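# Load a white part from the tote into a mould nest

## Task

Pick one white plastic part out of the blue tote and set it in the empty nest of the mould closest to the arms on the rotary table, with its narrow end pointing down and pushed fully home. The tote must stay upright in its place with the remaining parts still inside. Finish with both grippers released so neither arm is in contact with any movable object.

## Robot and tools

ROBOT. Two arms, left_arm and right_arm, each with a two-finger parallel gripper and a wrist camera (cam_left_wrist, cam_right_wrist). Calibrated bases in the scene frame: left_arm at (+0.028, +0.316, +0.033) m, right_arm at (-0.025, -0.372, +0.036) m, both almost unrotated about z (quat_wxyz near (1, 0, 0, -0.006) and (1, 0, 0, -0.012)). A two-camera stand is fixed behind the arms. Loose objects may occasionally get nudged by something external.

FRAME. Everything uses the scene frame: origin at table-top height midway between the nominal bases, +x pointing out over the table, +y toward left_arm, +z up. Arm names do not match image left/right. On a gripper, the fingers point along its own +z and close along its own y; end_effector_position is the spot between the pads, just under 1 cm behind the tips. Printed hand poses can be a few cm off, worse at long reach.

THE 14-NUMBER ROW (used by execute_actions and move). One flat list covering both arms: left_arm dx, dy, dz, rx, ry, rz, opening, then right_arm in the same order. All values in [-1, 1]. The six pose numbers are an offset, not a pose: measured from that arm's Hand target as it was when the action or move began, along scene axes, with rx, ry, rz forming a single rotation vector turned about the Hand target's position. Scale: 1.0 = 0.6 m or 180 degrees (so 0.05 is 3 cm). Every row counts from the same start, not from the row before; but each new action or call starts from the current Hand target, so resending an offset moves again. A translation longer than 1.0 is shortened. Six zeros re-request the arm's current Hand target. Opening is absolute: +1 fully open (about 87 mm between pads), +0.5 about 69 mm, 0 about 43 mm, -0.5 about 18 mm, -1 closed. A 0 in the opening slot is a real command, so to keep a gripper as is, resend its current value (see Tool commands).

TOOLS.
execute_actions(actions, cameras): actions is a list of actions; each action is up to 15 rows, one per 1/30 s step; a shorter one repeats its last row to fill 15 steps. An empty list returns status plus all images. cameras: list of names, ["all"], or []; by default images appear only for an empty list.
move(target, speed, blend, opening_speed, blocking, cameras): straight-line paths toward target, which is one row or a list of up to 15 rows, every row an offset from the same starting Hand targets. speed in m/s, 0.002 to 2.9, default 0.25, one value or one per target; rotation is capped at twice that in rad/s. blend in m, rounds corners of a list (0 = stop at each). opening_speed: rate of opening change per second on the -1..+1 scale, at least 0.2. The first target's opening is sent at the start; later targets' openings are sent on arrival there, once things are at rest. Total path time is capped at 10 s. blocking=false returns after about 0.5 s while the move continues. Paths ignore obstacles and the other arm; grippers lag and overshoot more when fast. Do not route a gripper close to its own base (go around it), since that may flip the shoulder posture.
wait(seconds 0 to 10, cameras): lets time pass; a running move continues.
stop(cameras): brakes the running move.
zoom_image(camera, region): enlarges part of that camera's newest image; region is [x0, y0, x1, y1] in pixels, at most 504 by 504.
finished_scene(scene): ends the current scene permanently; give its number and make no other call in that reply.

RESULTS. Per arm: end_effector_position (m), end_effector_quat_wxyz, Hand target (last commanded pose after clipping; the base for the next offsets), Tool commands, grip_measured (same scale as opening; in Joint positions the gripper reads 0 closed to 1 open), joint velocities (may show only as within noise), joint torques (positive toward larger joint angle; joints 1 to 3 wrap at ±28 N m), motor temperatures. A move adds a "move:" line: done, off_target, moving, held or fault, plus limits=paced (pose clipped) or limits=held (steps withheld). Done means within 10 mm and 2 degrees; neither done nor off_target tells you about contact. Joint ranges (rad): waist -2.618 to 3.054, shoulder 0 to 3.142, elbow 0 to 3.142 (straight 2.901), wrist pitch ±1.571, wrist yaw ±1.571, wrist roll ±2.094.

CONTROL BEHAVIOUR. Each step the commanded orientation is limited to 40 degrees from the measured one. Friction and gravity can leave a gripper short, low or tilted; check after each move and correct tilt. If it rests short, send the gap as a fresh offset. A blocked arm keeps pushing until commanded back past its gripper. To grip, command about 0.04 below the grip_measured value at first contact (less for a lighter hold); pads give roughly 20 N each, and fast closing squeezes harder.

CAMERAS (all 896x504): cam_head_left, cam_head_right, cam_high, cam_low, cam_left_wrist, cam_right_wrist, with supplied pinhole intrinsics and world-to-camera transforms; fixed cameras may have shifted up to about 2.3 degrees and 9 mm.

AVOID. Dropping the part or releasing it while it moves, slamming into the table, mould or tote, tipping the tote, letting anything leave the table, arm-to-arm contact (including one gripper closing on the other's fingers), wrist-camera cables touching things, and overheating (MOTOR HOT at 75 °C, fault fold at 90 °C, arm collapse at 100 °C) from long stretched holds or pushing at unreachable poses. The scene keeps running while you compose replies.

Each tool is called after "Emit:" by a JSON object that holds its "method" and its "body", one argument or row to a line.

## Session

Emit:
{"method": "execute_actions", "body": {
  "actions": []
}}

Emit:
{"method": "zoom_image", "body": {
  "camera": "cam_head_left",
  "region": [200, 190, 560, 380]
}}

Emit:
{"method": "zoom_image", "body": {
  "camera": "cam_high",
  "region": [160, 150, 340, 330]
}}

Emit:
{"method": "zoom_image", "body": {
  "camera": "cam_high",
  "region": [330, 170, 550, 350]
}}

Scene clock: 0.00 s.
left_arm: end_effector_position=(+0.4068, +0.3011, +0.1317) grip_measured=+1.000 end_effector_quat_wxyz=(+0.679, -0.011, +0.734, -0.005) | right_arm: end_effector_position=(+0.3486, -0.4057, +0.1202) grip_measured=+0.985 end_effector_quat_wxyz=(+0.669, +0.090, +0.736, -0.043)
Joint positions: left_arm=[-0.062 1.517 0.241 1.198 -0.082 -0.028 1] | right_arm=[0.001 1.579 0.217 1.26 0.162 0.074 0.993]
Joint velocities: within noise
Joint torques (N m): no reading
Motor temperatures (°C): left_arm=[28 30 33 28 27 29 28] | right_arm=[29 31 35 28 27 28 31]
Heat: left arm: 33 °C; right arm: 35 °C.
Hand target: left_arm +0.4085, +0.3010, +0.1357; +0.683, -0.011, +0.730, -0.005 | right_arm +0.3517, -0.4058, +0.1280; +0.679, +0.091, +0.728, -0.042
Tool commands: left_gripper/opening=+1.0 right_gripper/opening=+1.0
camera_calibration:
cam_left_wrist: T_world_to_cam=[[0.00186003, -0.999599, 0.0282396, 0.293161], [-0.818279, -0.0177541, -0.574547, 0.435696], [0.574818, -0.0220392, -0.817984, 0.0190765], [0, 0, 0, 1]] pos_world=[0.34501, 0.3012, 0.257654]
cam_right_wrist: T_world_to_cam=[[-0.203582, -0.97783, -0.0490167, -0.323872], [-0.790327, 0.193682, -0.581266, 0.449323], [0.577873, -0.079596, -0.812236, 0.00913891], [0, 0, 0, 1]] pos_world=[0.283896, -0.402991, 0.252724]

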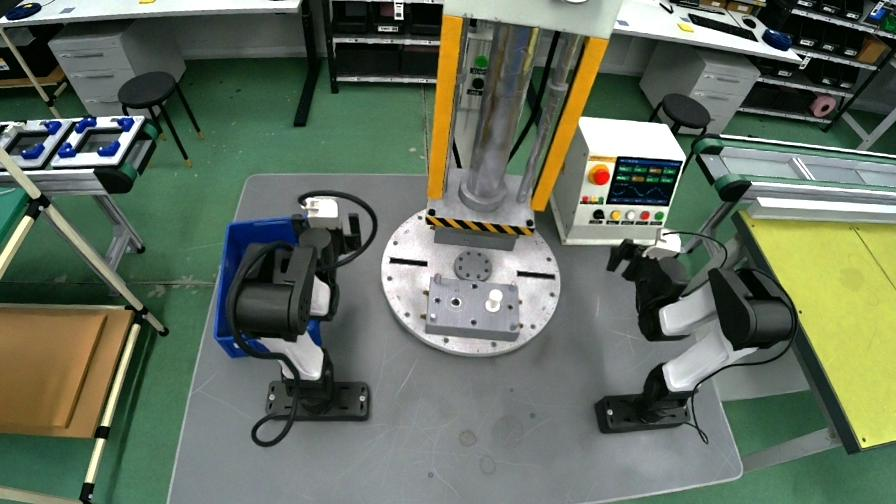

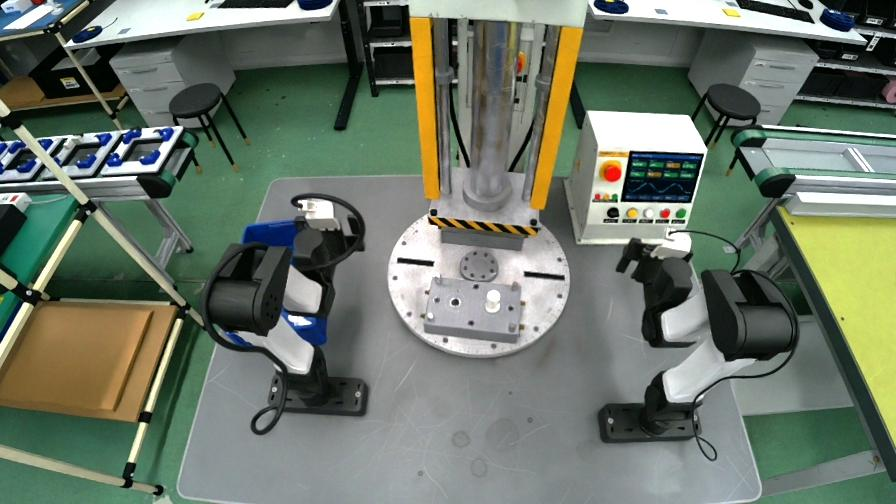

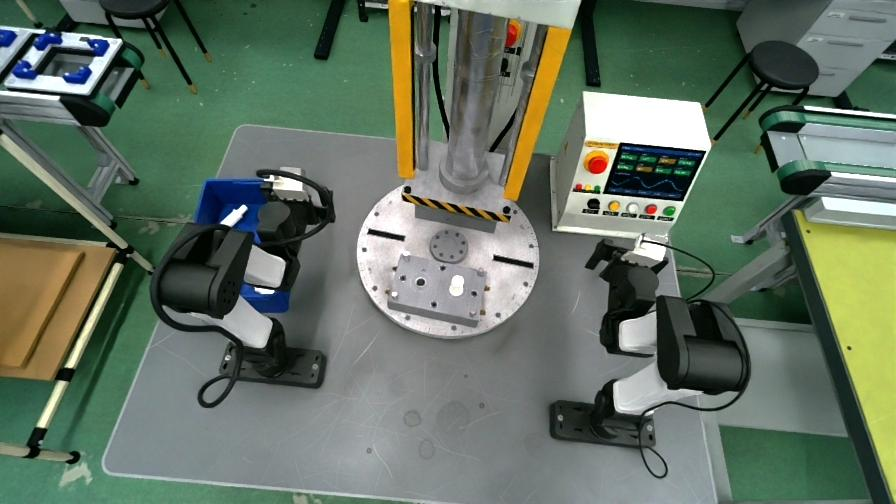

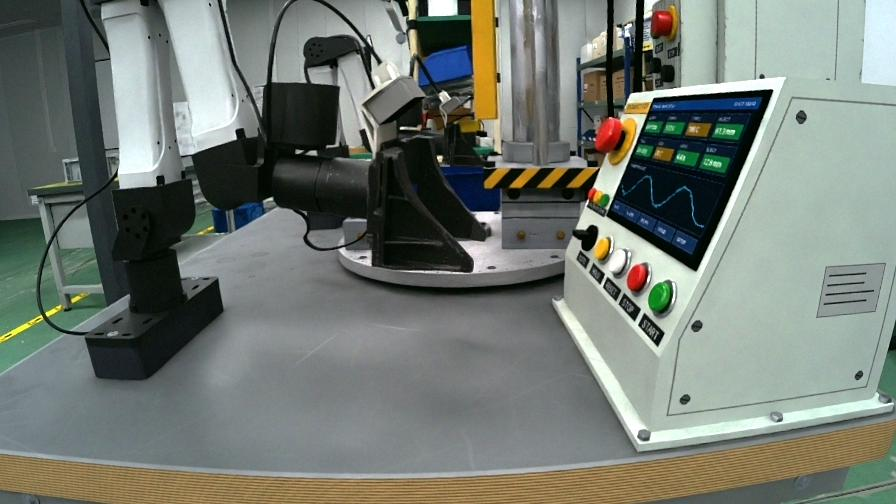

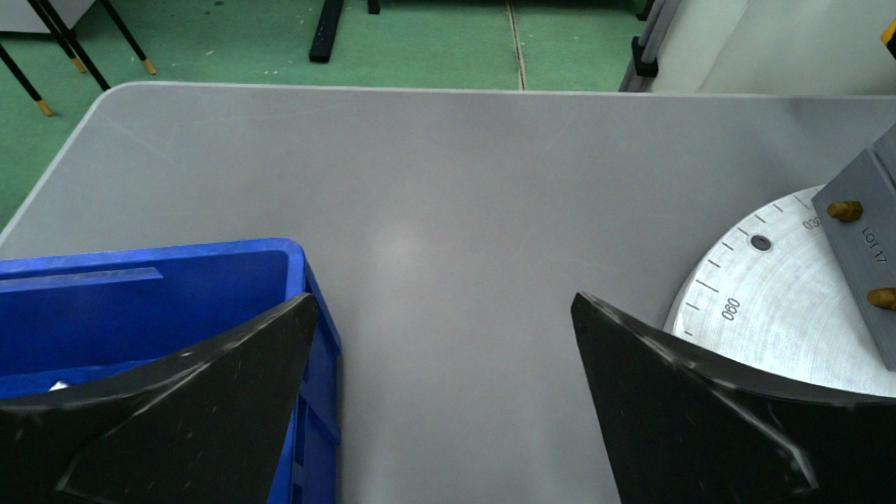

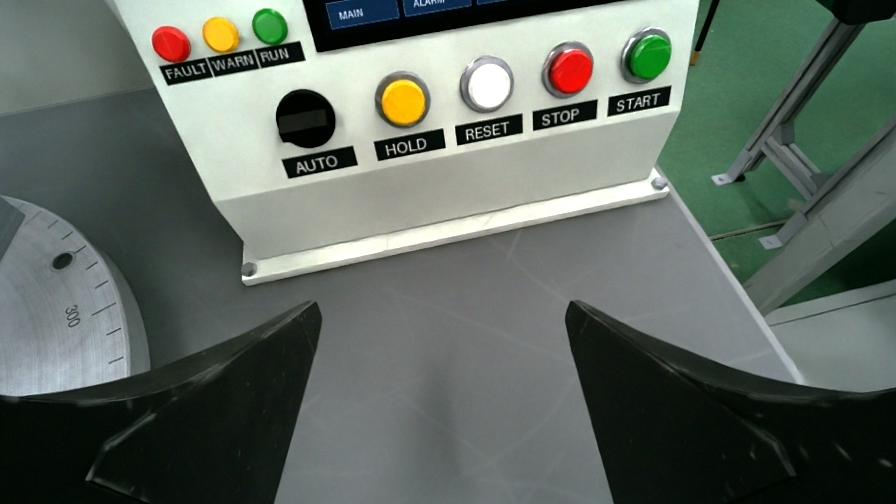

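Scaled by 1.400 from the camera's 896x504 image, which has a finer 1280x720 frame.

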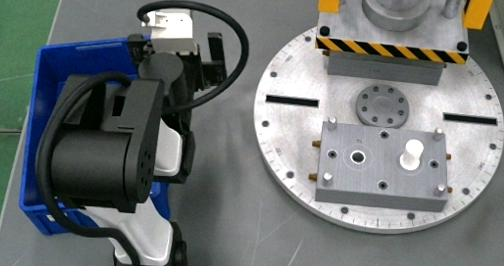

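Scaled by 2.800 from the camera's 896x504 image, which has a finer 1280x720 frame.

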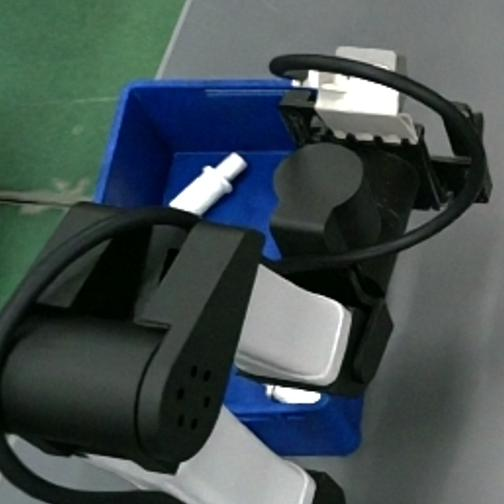

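Scaled by 2.291 from the camera's 896x504 image, which has a finer 1280x720 frame.

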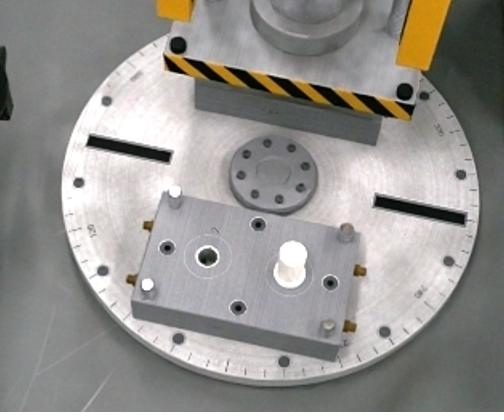

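Emit:
{"method": "move", "body": {
  "target": [
    [-0.033, 0, 0.24, 0, 0.08, 0, 1, 0, 0, 0, 0, 0, 0, 1],
    [-0.214, 0.165, 0.1905, 0, 0.3956, 0, 1, 0, 0, 0, 0, 0, 0, 1]
  ],
  "speed": 0.3,
  "blend": 0.03,
  "cameras": ["all"]
}}

Emit:
{"method": "zoom_image", "body": {
  "camera": "cam_high",
  "region": [160, 150, 340, 330]
}}

Emit:
{"method": "zoom_image", "body": {
  "camera": "cam_head_left",
  "region": [190, 190, 370, 370]
}}

Scene clock: 21.10 s.
left_arm: end_effector_position=(+0.2784, +0.3946, +0.2468) grip_measured=+1.000 end_effector_quat_wxyz=(+0.131, -0.013, +0.991, -0.005) | right_arm: end_effector_position=(+0.3486, -0.4057, +0.1202) grip_measured=+0.985 end_effector_quat_wxyz=(+0.669, +0.090, +0.736, -0.043)
Joint positions: left_arm=[0.33 1.511 1.632 -1.443 0.088 0.281 1] | right_arm=[0.001 1.579 0.217 1.26 0.162 0.074 0.993]
Joint torques (N m): left_arm=[1.26 -3.9 9.74 0.7 0.05 0.12] | right_arm=[-0.36 -4.57 4.51 2.27 0.06 -0.01]
Motor temperatures (°C): left_arm=[28 31 35 31 27 29 28] | right_arm=[29 32 36 33 27 28 31]
Heat: left arm: 35 °C; right arm: 36 °C.
Hand target: left_arm +0.2802, +0.3999, +0.2500; +0.130, -0.012, +0.991, +0.002 | right_arm +0.3517, -0.4058, +0.1280; +0.679, +0.091, +0.728, -0.042
Off the commanded pose: left_arm 0.007 m, 1 deg | right_arm 0.008 m, 1 deg.
move: done
camera_calibration:
cam_left_wrist: T_world_to_cam=[[0.0281796, -0.99934, 0.0229054, 0.377396], [-0.815503, -0.00973222, 0.578671, 0.109766], [-0.578066, -0.0349861, -0.815239, 0.514506], [0, 0, 0, 1]] pos_world=[0.376299, 0.396216, 0.347282]
cam_right_wrist: T_world_to_cam=[[-0.203582, -0.97783, -0.0490167, -0.323872], [-0.790327, 0.193682, -0.581266, 0.449323], [0.577873, -0.079596, -0.812236, 0.00913891], [0, 0, 0, 1]] pos_world=[0.283896, -0.402991, 0.252724]

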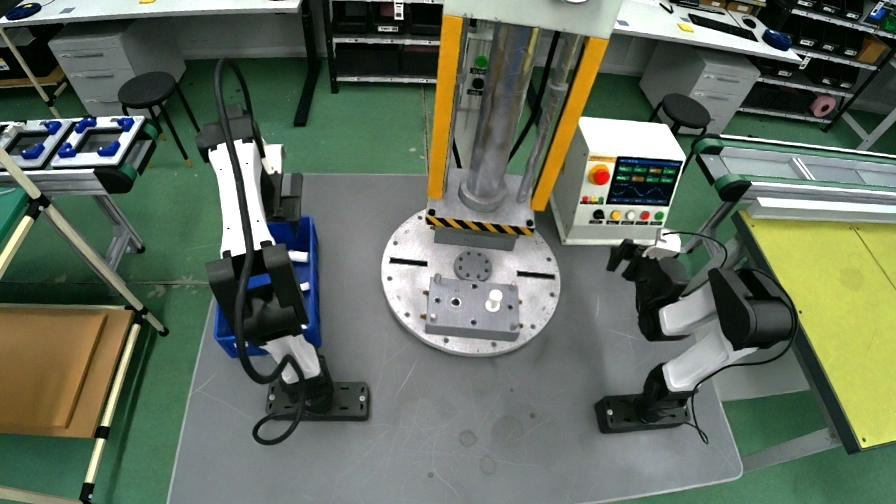

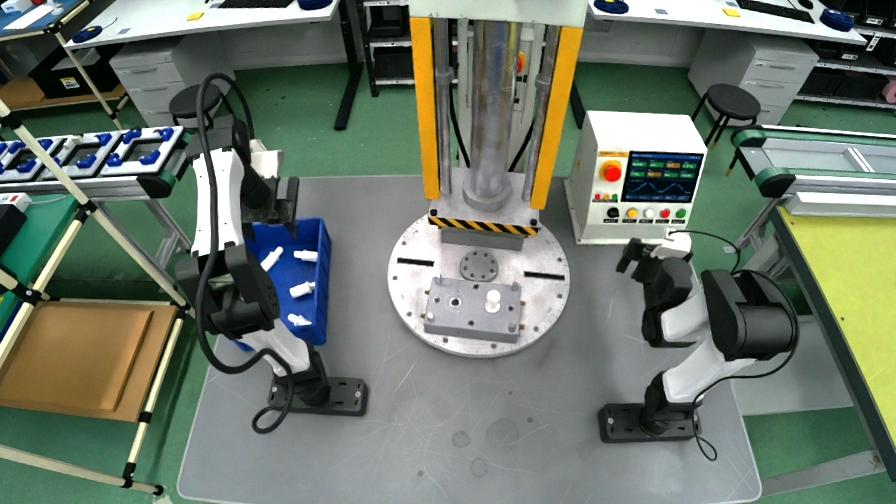

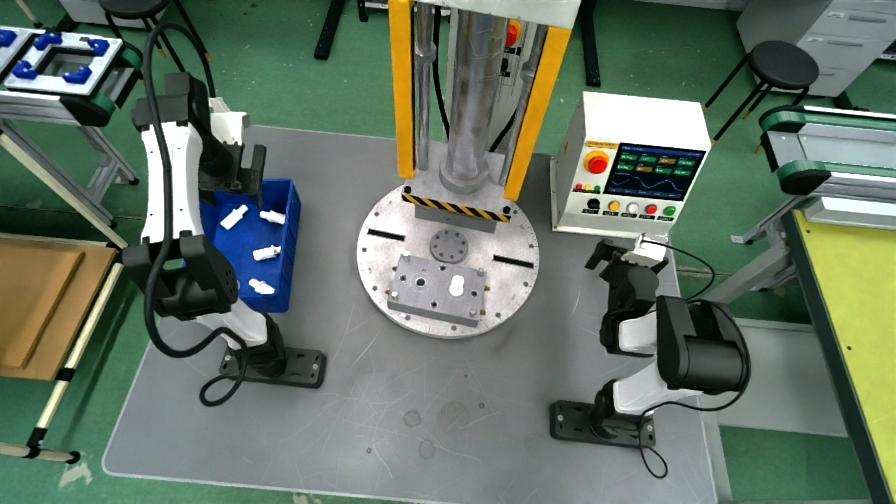

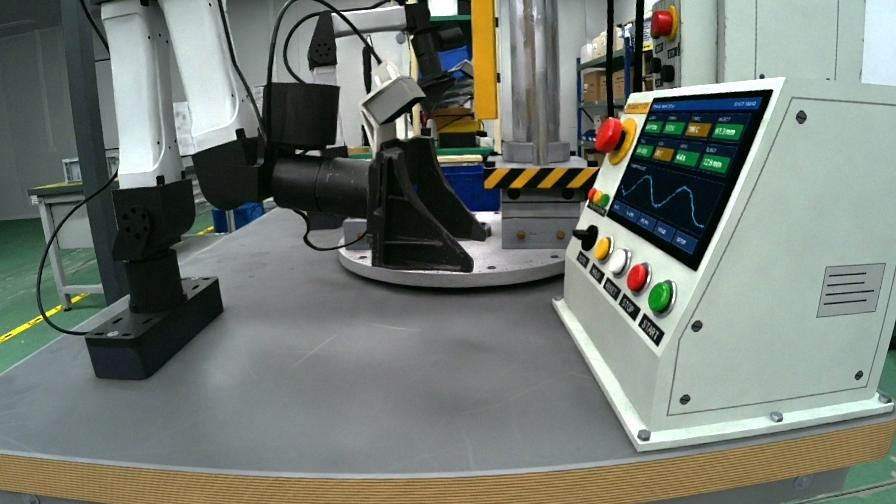

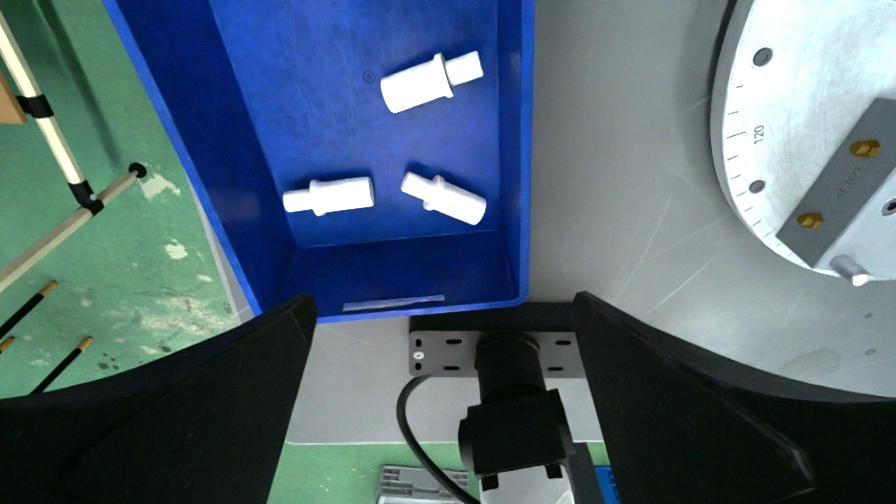

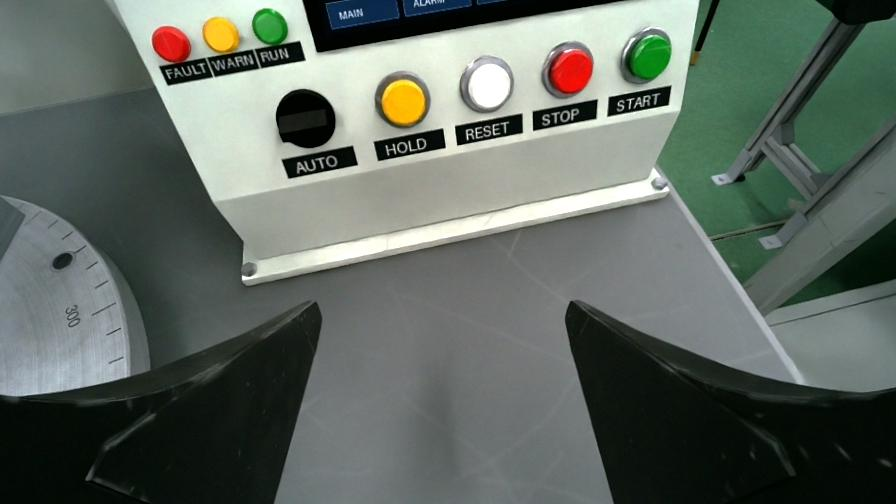

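Scaled by 2.800 from the camera's 896x504 image, which has a finer 1280x720 frame.

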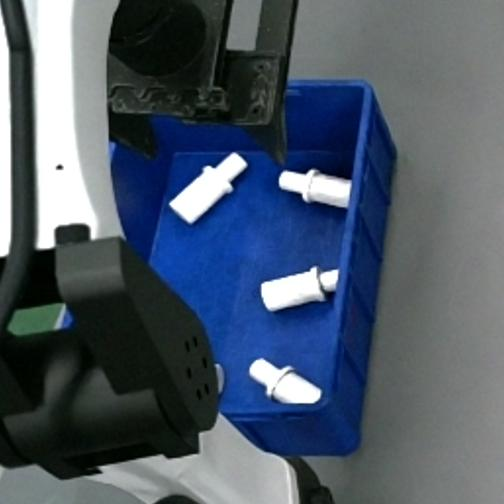

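Scaled by 2.800 from the camera's 896x504 image, which has a finer 1280x720 frame.

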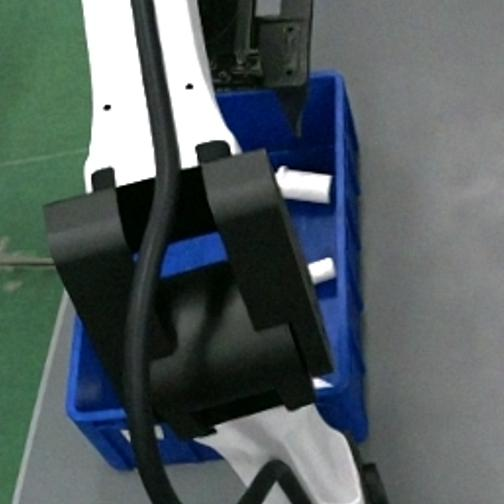

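Emit:
{"method": "move", "body": {
  "target": [0.0047, 0.0342, -0.05, 0.0366, -0.0268, 0.5866, 0.0, 0, 0, 0, 0, 0, 0, 1],
  "speed": 0.4,
  "opening_speed": 1.0,
  "cameras": ["all"]
}}

Emit:
{"method": "zoom_image", "body": {
  "camera": "cam_left_wrist",
  "region": [300, 100, 600, 400]
}}

Emit:
{"method": "zoom_image", "body": {
  "camera": "cam_high",
  "region": [160, 150, 340, 330]
}}

Scene clock: 205.53 s.
left_arm: end_effector_position=(+0.2798, +0.4180, +0.2178) grip_measured=+0.000 end_effector_quat_wxyz=(-0.108, +0.790, -0.586, -0.145) | right_arm: end_effector_position=(+0.3486, -0.4057, +0.1202) grip_measured=+0.985 end_effector_quat_wxyz=(+0.669, +0.090, +0.736, -0.043)
Joint positions: left_arm=[0.31 1.593 1.596 -1.572 -0.363 -1.567 0.5] | right_arm=[0.001 1.579 0.217 1.26 0.162 0.074 0.993]
Joint torques (N m): left_arm=[0.01 -4.08 9.29 0.13 -0.42 -0.08] | right_arm=[-0.27 -4.45 4.67 2.24 0.05 -0.02]
Motor temperatures (°C): left_arm=[28 32 44 29 27 29 28] | right_arm=[29 34 38 40 27 28 31]
Heat: left arm: 44 °C; right arm: 40 °C.
Hand target: left_arm +0.2830, +0.4205, +0.2200; -0.113, +0.789, -0.583, -0.154 | right_arm +0.3517, -0.4058, +0.1280; +0.679, +0.091, +0.728, -0.042
Off the commanded pose: left_arm 0.005 m, 1 deg | right_arm 0.008 m, 1 deg.
move: done
camera_calibration:
cam_left_wrist: T_world_to_cam=[[0.956223, 0.292466, 0.0100205, -0.395316], [0.249528, -0.832768, 0.4942, 0.192349], [0.152882, -0.470065, -0.86929, 0.481613], [0, 0, 0, 1]] pos_world=[0.256384, 0.502189, 0.327564]
cam_right_wrist: T_world_to_cam=[[-0.203582, -0.97783, -0.0490167, -0.323872], [-0.790327, 0.193682, -0.581266, 0.449323], [0.577873, -0.079596, -0.812236, 0.00913891], [0, 0, 0, 1]] pos_world=[0.283896, -0.402991, 0.252724]

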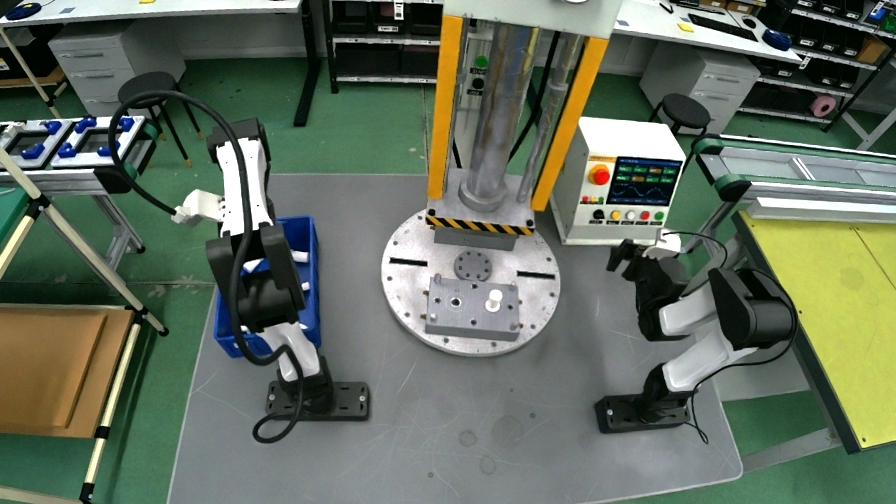

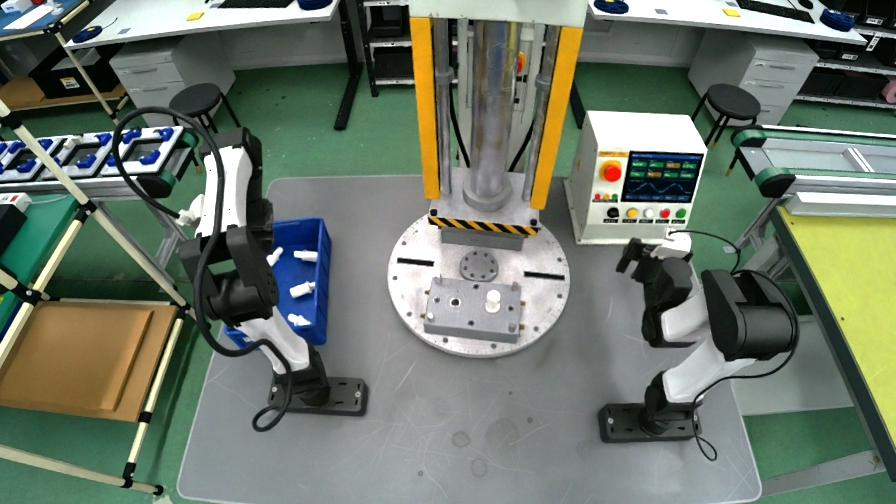

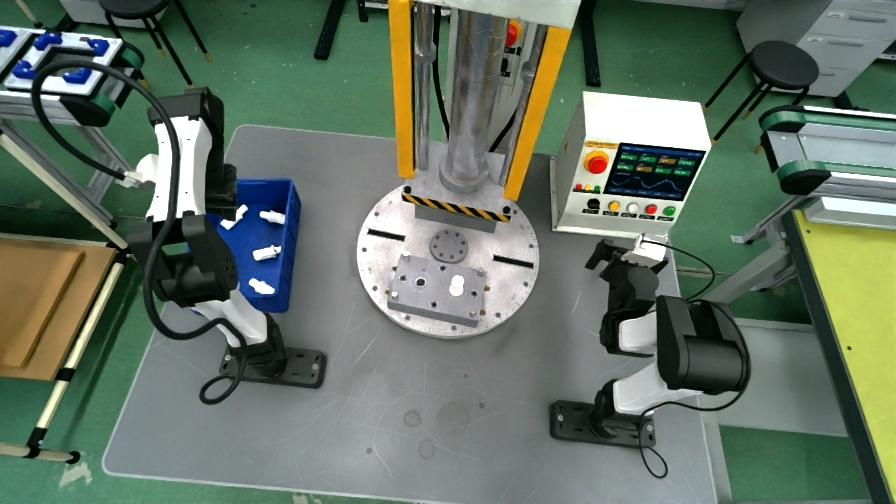

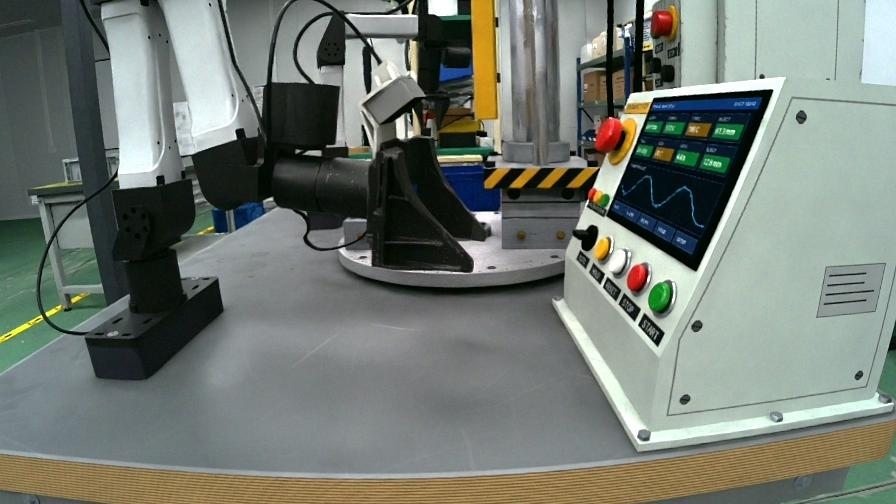

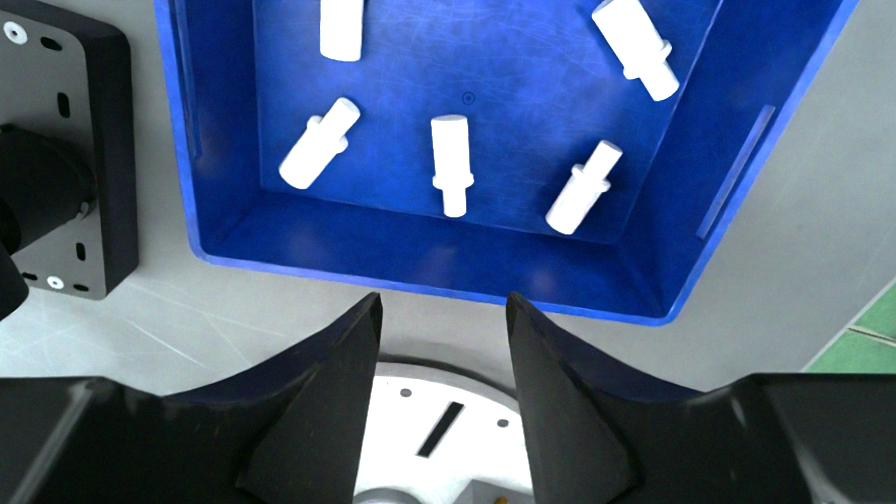

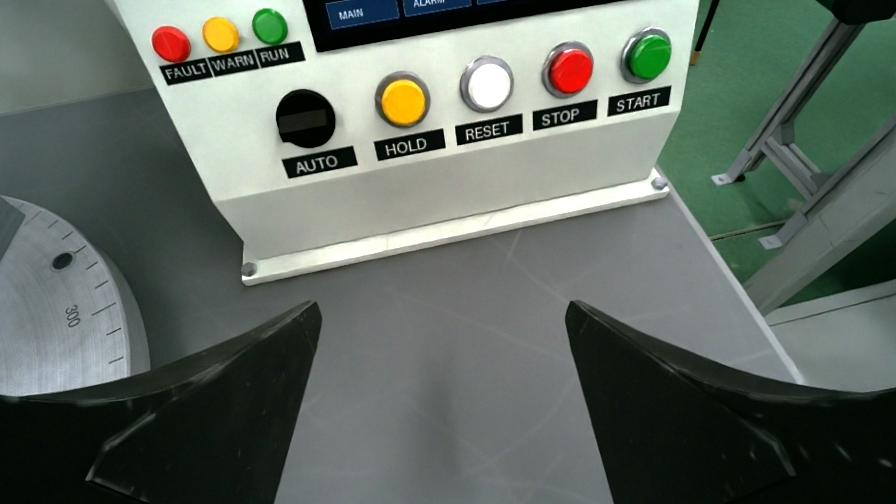

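Scaled by 1.680 from the camera's 896x504 image, which has a finer 1280x720 frame.

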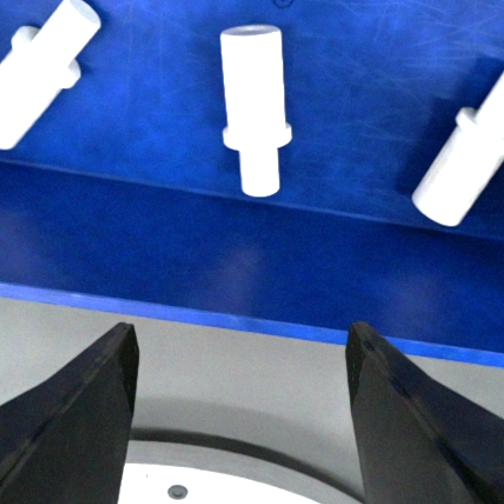

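Scaled by 2.800 from the camera's 896x504 image, which has a finer 1280x720 frame.

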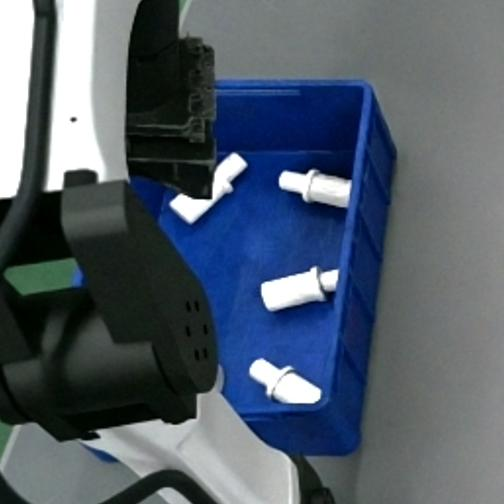

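Emit:
{"method": "move", "body": {
  "target": [0.007, 0.0047, -0.1533, 0.0052, 0.0013, 0.0145, 0.0, 0, 0, 0, 0, 0, 0, 1],
  "speed": 0.15,
  "cameras": ["cam_left_wrist", "cam_high", "cam_head_right"]
}}

Emit:
{"method": "zoom_image", "body": {
  "camera": "cam_left_wrist",
  "region": [300, 100, 600, 400]
}}

Scene clock: 343.37 s.
left_arm: end_effector_position=(+0.2874, +0.4217, +0.1341) grip_measured=+0.000 end_effector_quat_wxyz=(-0.113, +0.802, -0.566, -0.151) | right_arm: end_effector_position=(+0.3486, -0.4057, +0.1202) grip_measured=+0.985 end_effector_quat_wxyz=(+0.669, +0.090, +0.736, -0.043)
Joint positions: left_arm=[0.304 1.602 1.269 -1.247 -0.379 -1.623 0.5] | right_arm=[0.001 1.579 0.217 1.26 0.162 0.074 0.993]
Joint torques (N m): left_arm=[0.02 -4.51 6.05 0.31 -0.44 -0.12] | right_arm=[-0.25 -4.51 4.49 2.21 0.06 -0.01]
Heat: left arm: 45 °C; right arm: 43 °C.
Hand target: left_arm +0.2872, +0.4233, +0.1280; -0.115, +0.801, -0.564, -0.163 | right_arm +0.3517, -0.4058, +0.1280; +0.679, +0.091, +0.728, -0.042
Off the commanded pose: left_arm 0.006 m, 1 deg | right_arm 0.008 m, 1 deg.
move: done
camera_calibration:
cam_left_wrist: T_world_to_cam=[[0.941516, 0.33638, 0.019898, -0.418389], [0.285943, -0.828796, 0.480972, 0.224524], [0.178281, -0.447154, -0.87651, 0.393383], [0, 0, 0, 1]] pos_world=[0.259586, 0.502724, 0.245139]
Images, in order (width x height): cam_head_right 896x504, cam_high 896x504, cam_left_wrist 896x504.

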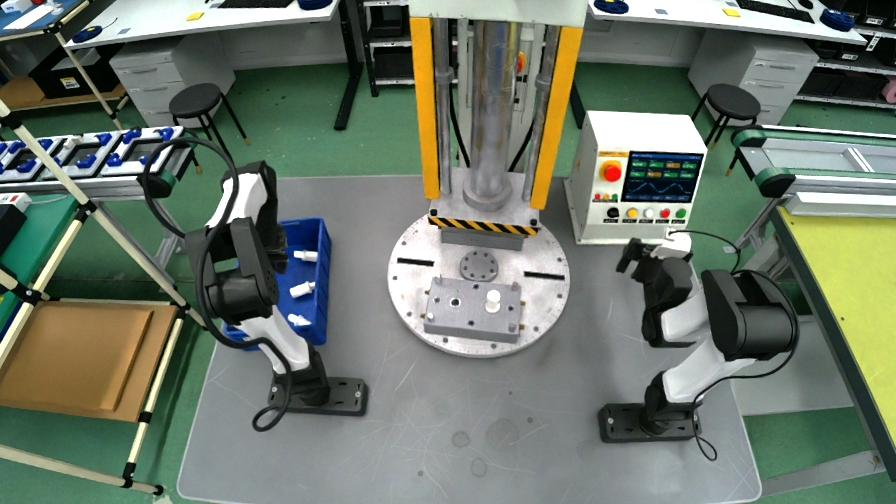

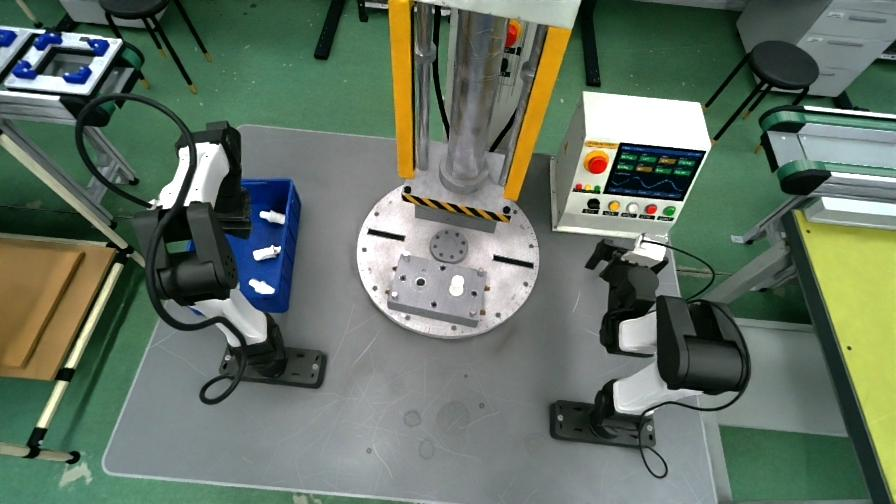

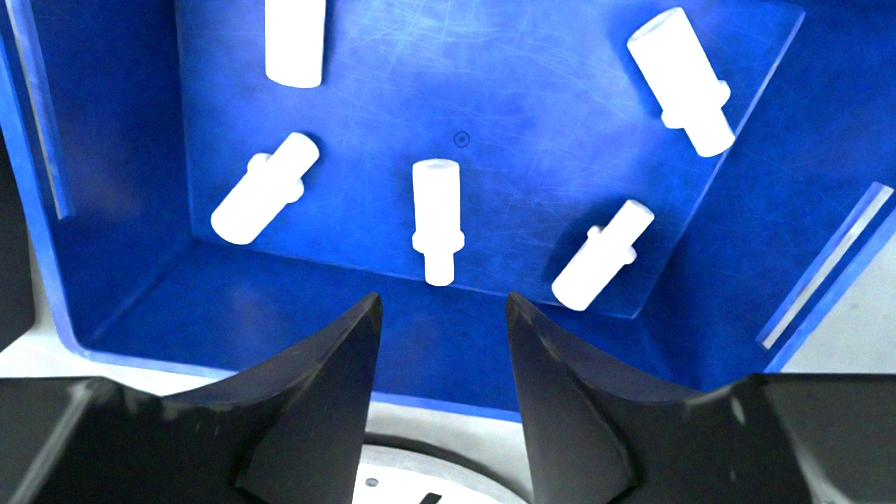

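Scaled by 1.680 from the camera's 896x504 image, which has a finer 1280x720 frame.

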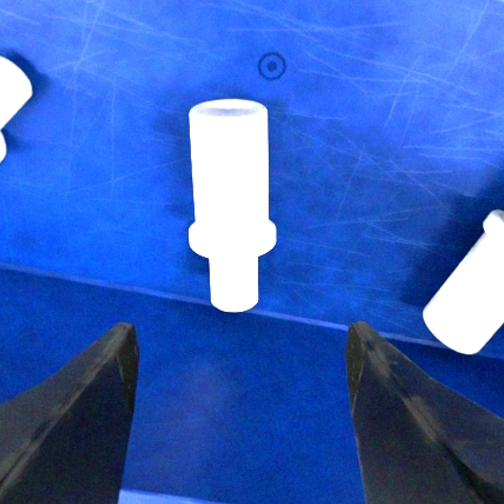

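Emit:
{"method": "move", "body": {
  "target": [-0.0052, -0.0072, -0.1133, 0, 0, 0, 0.0, 0, 0, 0, 0, 0, 0, 1],
  "speed": 0.08,
  "cameras": ["cam_left_wrist", "cam_high", "cam_head_right"]
}}

Emit:
{"method": "zoom_image", "body": {
  "camera": "cam_left_wrist",
  "region": [300, 150, 600, 450]
}}

Emit:
{"method": "zoom_image", "body": {
  "camera": "cam_high",
  "region": [180, 150, 320, 330]
}}

Emit:
{"method": "zoom_image", "body": {
  "camera": "cam_head_right",
  "region": [200, 190, 360, 370]
}}

Scene clock: 377.97 s.
left_arm: end_effector_position=(+0.2857, +0.4180, +0.0662) grip_measured=+0.000 end_effector_quat_wxyz=(-0.113, +0.802, -0.566, -0.151) | right_arm: end_effector_position=(+0.3486, -0.4057, +0.1202) grip_measured=+0.985 end_effector_quat_wxyz=(+0.669, +0.090, +0.736, -0.043)
Joint positions: left_arm=[0.292 1.653 1.045 -0.977 -0.38 -1.636 0.5] | right_arm=[0.001 1.579 0.217 1.26 0.162 0.074 0.993]
Joint torques (N m): left_arm=[0.01 -4.52 5.7 0.32 -0.42 -0.11] | right_arm=[-0.46 -4.44 4.49 2.27 0.04 0.01]
Heat: left arm: 44 °C; right arm: 43 °C.
Hand target: left_arm +0.2840, +0.4189, +0.0600; -0.115, +0.801, -0.564, -0.163 | right_arm +0.3517, -0.4058, +0.1280; +0.679, +0.091, +0.728, -0.042
Off the commanded pose: left_arm 0.006 m, 1 deg | right_arm 0.008 m, 1 deg.
move: done
camera_calibration:
cam_left_wrist: T_world_to_cam=[[0.941449, 0.336575, 0.0197608, -0.41431], [0.286418, -0.829323, 0.479779, 0.254802], [0.17787, -0.446028, -0.877167, 0.332204], [0, 0, 0, 1]] pos_world=[0.257984, 0.498931, 0.177337]
Images, in order (width x height): cam_head_right 896x504, cam_high 896x504, cam_left_wrist 896x504.

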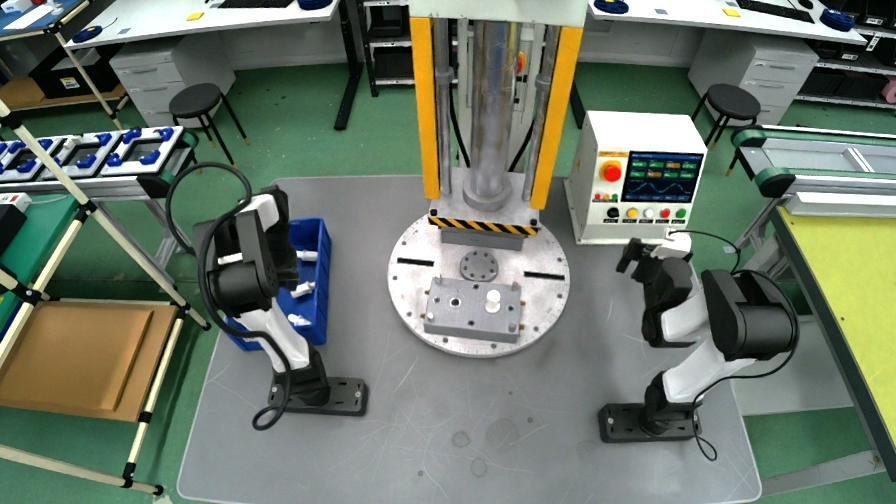

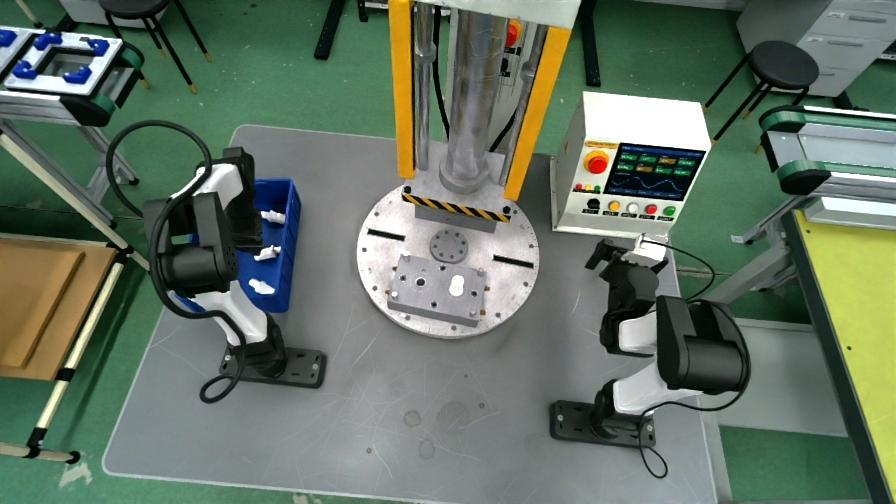

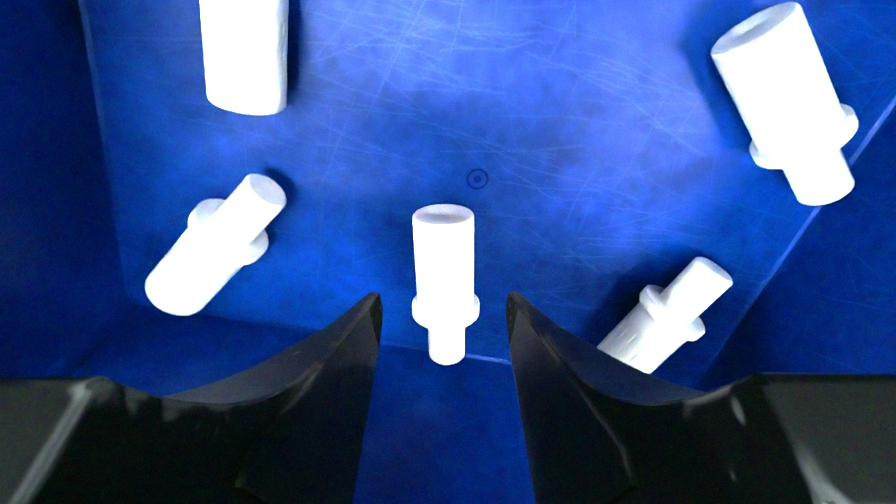

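Scaled by 1.680 from the camera's 896x504 image, which has a finer 1280x720 frame.

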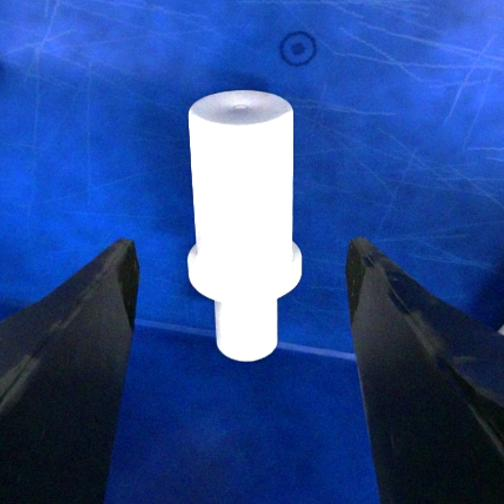

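Scaled by 2.800 from the camera's 896x504 image, which has a finer 1280x720 frame.

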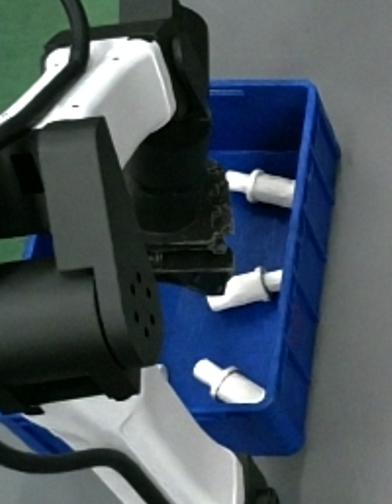

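Scaled by 2.800 from the camera's 896x504 image, which has a finer 1280x720 frame.

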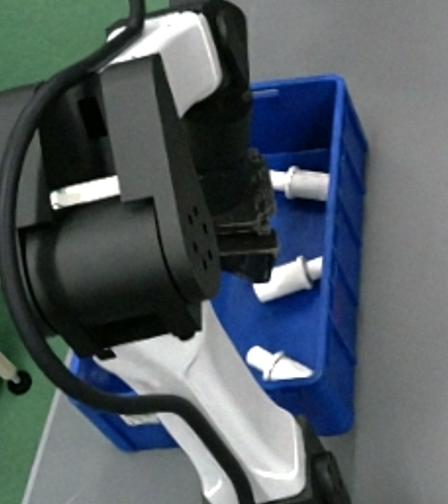

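Emit:
{"method": "move", "body": {
  "target": [-0.0012, 0.0, -0.0735, 0, 0, 0, 0.0, 0, 0, 0, 0, 0, 0, 1],
  "speed": 0.05,
  "cameras": ["cam_left_wrist", "cam_high"]
}}

Emit:
{"method": "zoom_image", "body": {
  "camera": "cam_left_wrist",
  "region": [300, 200, 600, 500]
}}

Scene clock: 392.53 s.
left_arm: end_effector_position=(+0.2863, +0.4182, +0.0223) grip_measured=+0.000 end_effector_quat_wxyz=(-0.114, +0.803, -0.566, -0.151) | right_arm: end_effector_position=(+0.3486, -0.4057, +0.1202) grip_measured=+0.985 end_effector_quat_wxyz=(+0.669, +0.090, +0.736, -0.043)
Joint positions: left_arm=[0.292 1.732 0.941 -0.792 -0.38 -1.636 0.5] | right_arm=[0.001 1.579 0.217 1.26 0.162 0.074 0.993]
Joint torques (N m): left_arm=[0.08 -4.66 5.19 0.31 -0.42 -0.11] | right_arm=[-0.4 -4.41 4.57 2.23 0.05 0.01]
Heat: left arm: 44 °C; right arm: 43 °C.
Hand target: left_arm +0.2833, +0.4189, +0.0160; -0.115, +0.801, -0.564, -0.163 | right_arm +0.3517, -0.4058, +0.1280; +0.679, +0.091, +0.728, -0.042
Off the commanded pose: left_arm 0.007 m, 1 deg | right_arm 0.008 m, 1 deg.
move: done
camera_calibration:
cam_left_wrist: T_world_to_cam=[[0.941438, 0.33651, 0.0213476, -0.414038], [0.285636, -0.829552, 0.479849, 0.276139], [0.179183, -0.44565, -0.877091, 0.293132], [0, 0, 0, 1]] pos_world=[0.258392, 0.499034, 0.133437]
Images, in order (width x height): cam_high 896x504, cam_left_wrist 896x504.

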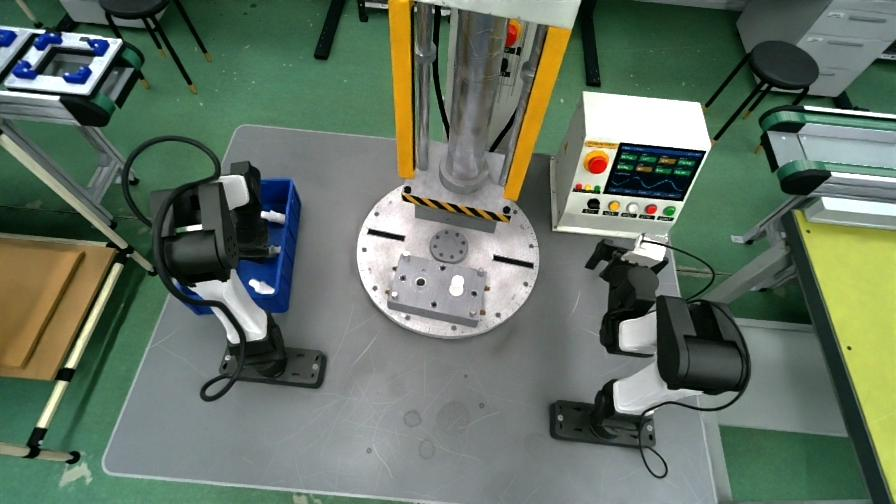

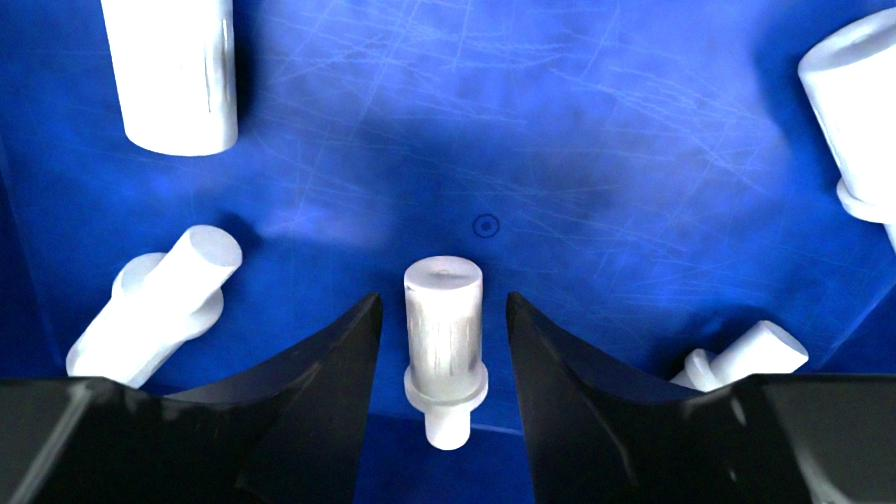

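Scaled by 1.680 from the camera's 896x504 image, which has a finer 1280x720 frame.

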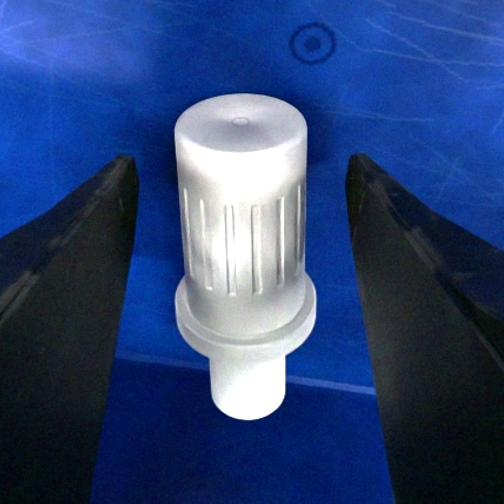

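Emit:
{"method": "move", "body": {
  "target": [0, 0, -0.0067, 0, 0, 0, 0.0, 0, 0, 0, 0, 0, 0, 1],
  "speed": 0.03
}}

Scene clock: 398.93 s.
left_arm: end_effector_position=(+0.2867, +0.4183, +0.0186) grip_measured=+0.000 end_effector_quat_wxyz=(-0.114, +0.803, -0.566, -0.150) | right_arm: end_effector_position=(+0.3486, -0.4057, +0.1202) grip_measured=+0.985 end_effector_quat_wxyz=(+0.669, +0.090, +0.736, -0.043)
Joint positions: left_arm=[0.292 1.74 0.934 -0.775 -0.38 -1.636 0.5] | right_arm=[0.001 1.579 0.217 1.26 0.162 0.074 0.993]
Joint torques (N m): left_arm=[0.1 -4.62 5.07 0.33 -0.42 -0.11] | right_arm=[-0.34 -4.46 4.56 2.23 0.06 0.03]
Heat: left arm: 43 °C; right arm: 44 °C.
Hand target: left_arm +0.2834, +0.4189, +0.0120; -0.115, +0.801, -0.564, -0.163 | right_arm +0.3517, -0.4058, +0.1280; +0.679, +0.091, +0.728, -0.042
Off the commanded pose: left_arm 0.007 m, 1 deg | right_arm 0.008 m, 1 deg.
move: done


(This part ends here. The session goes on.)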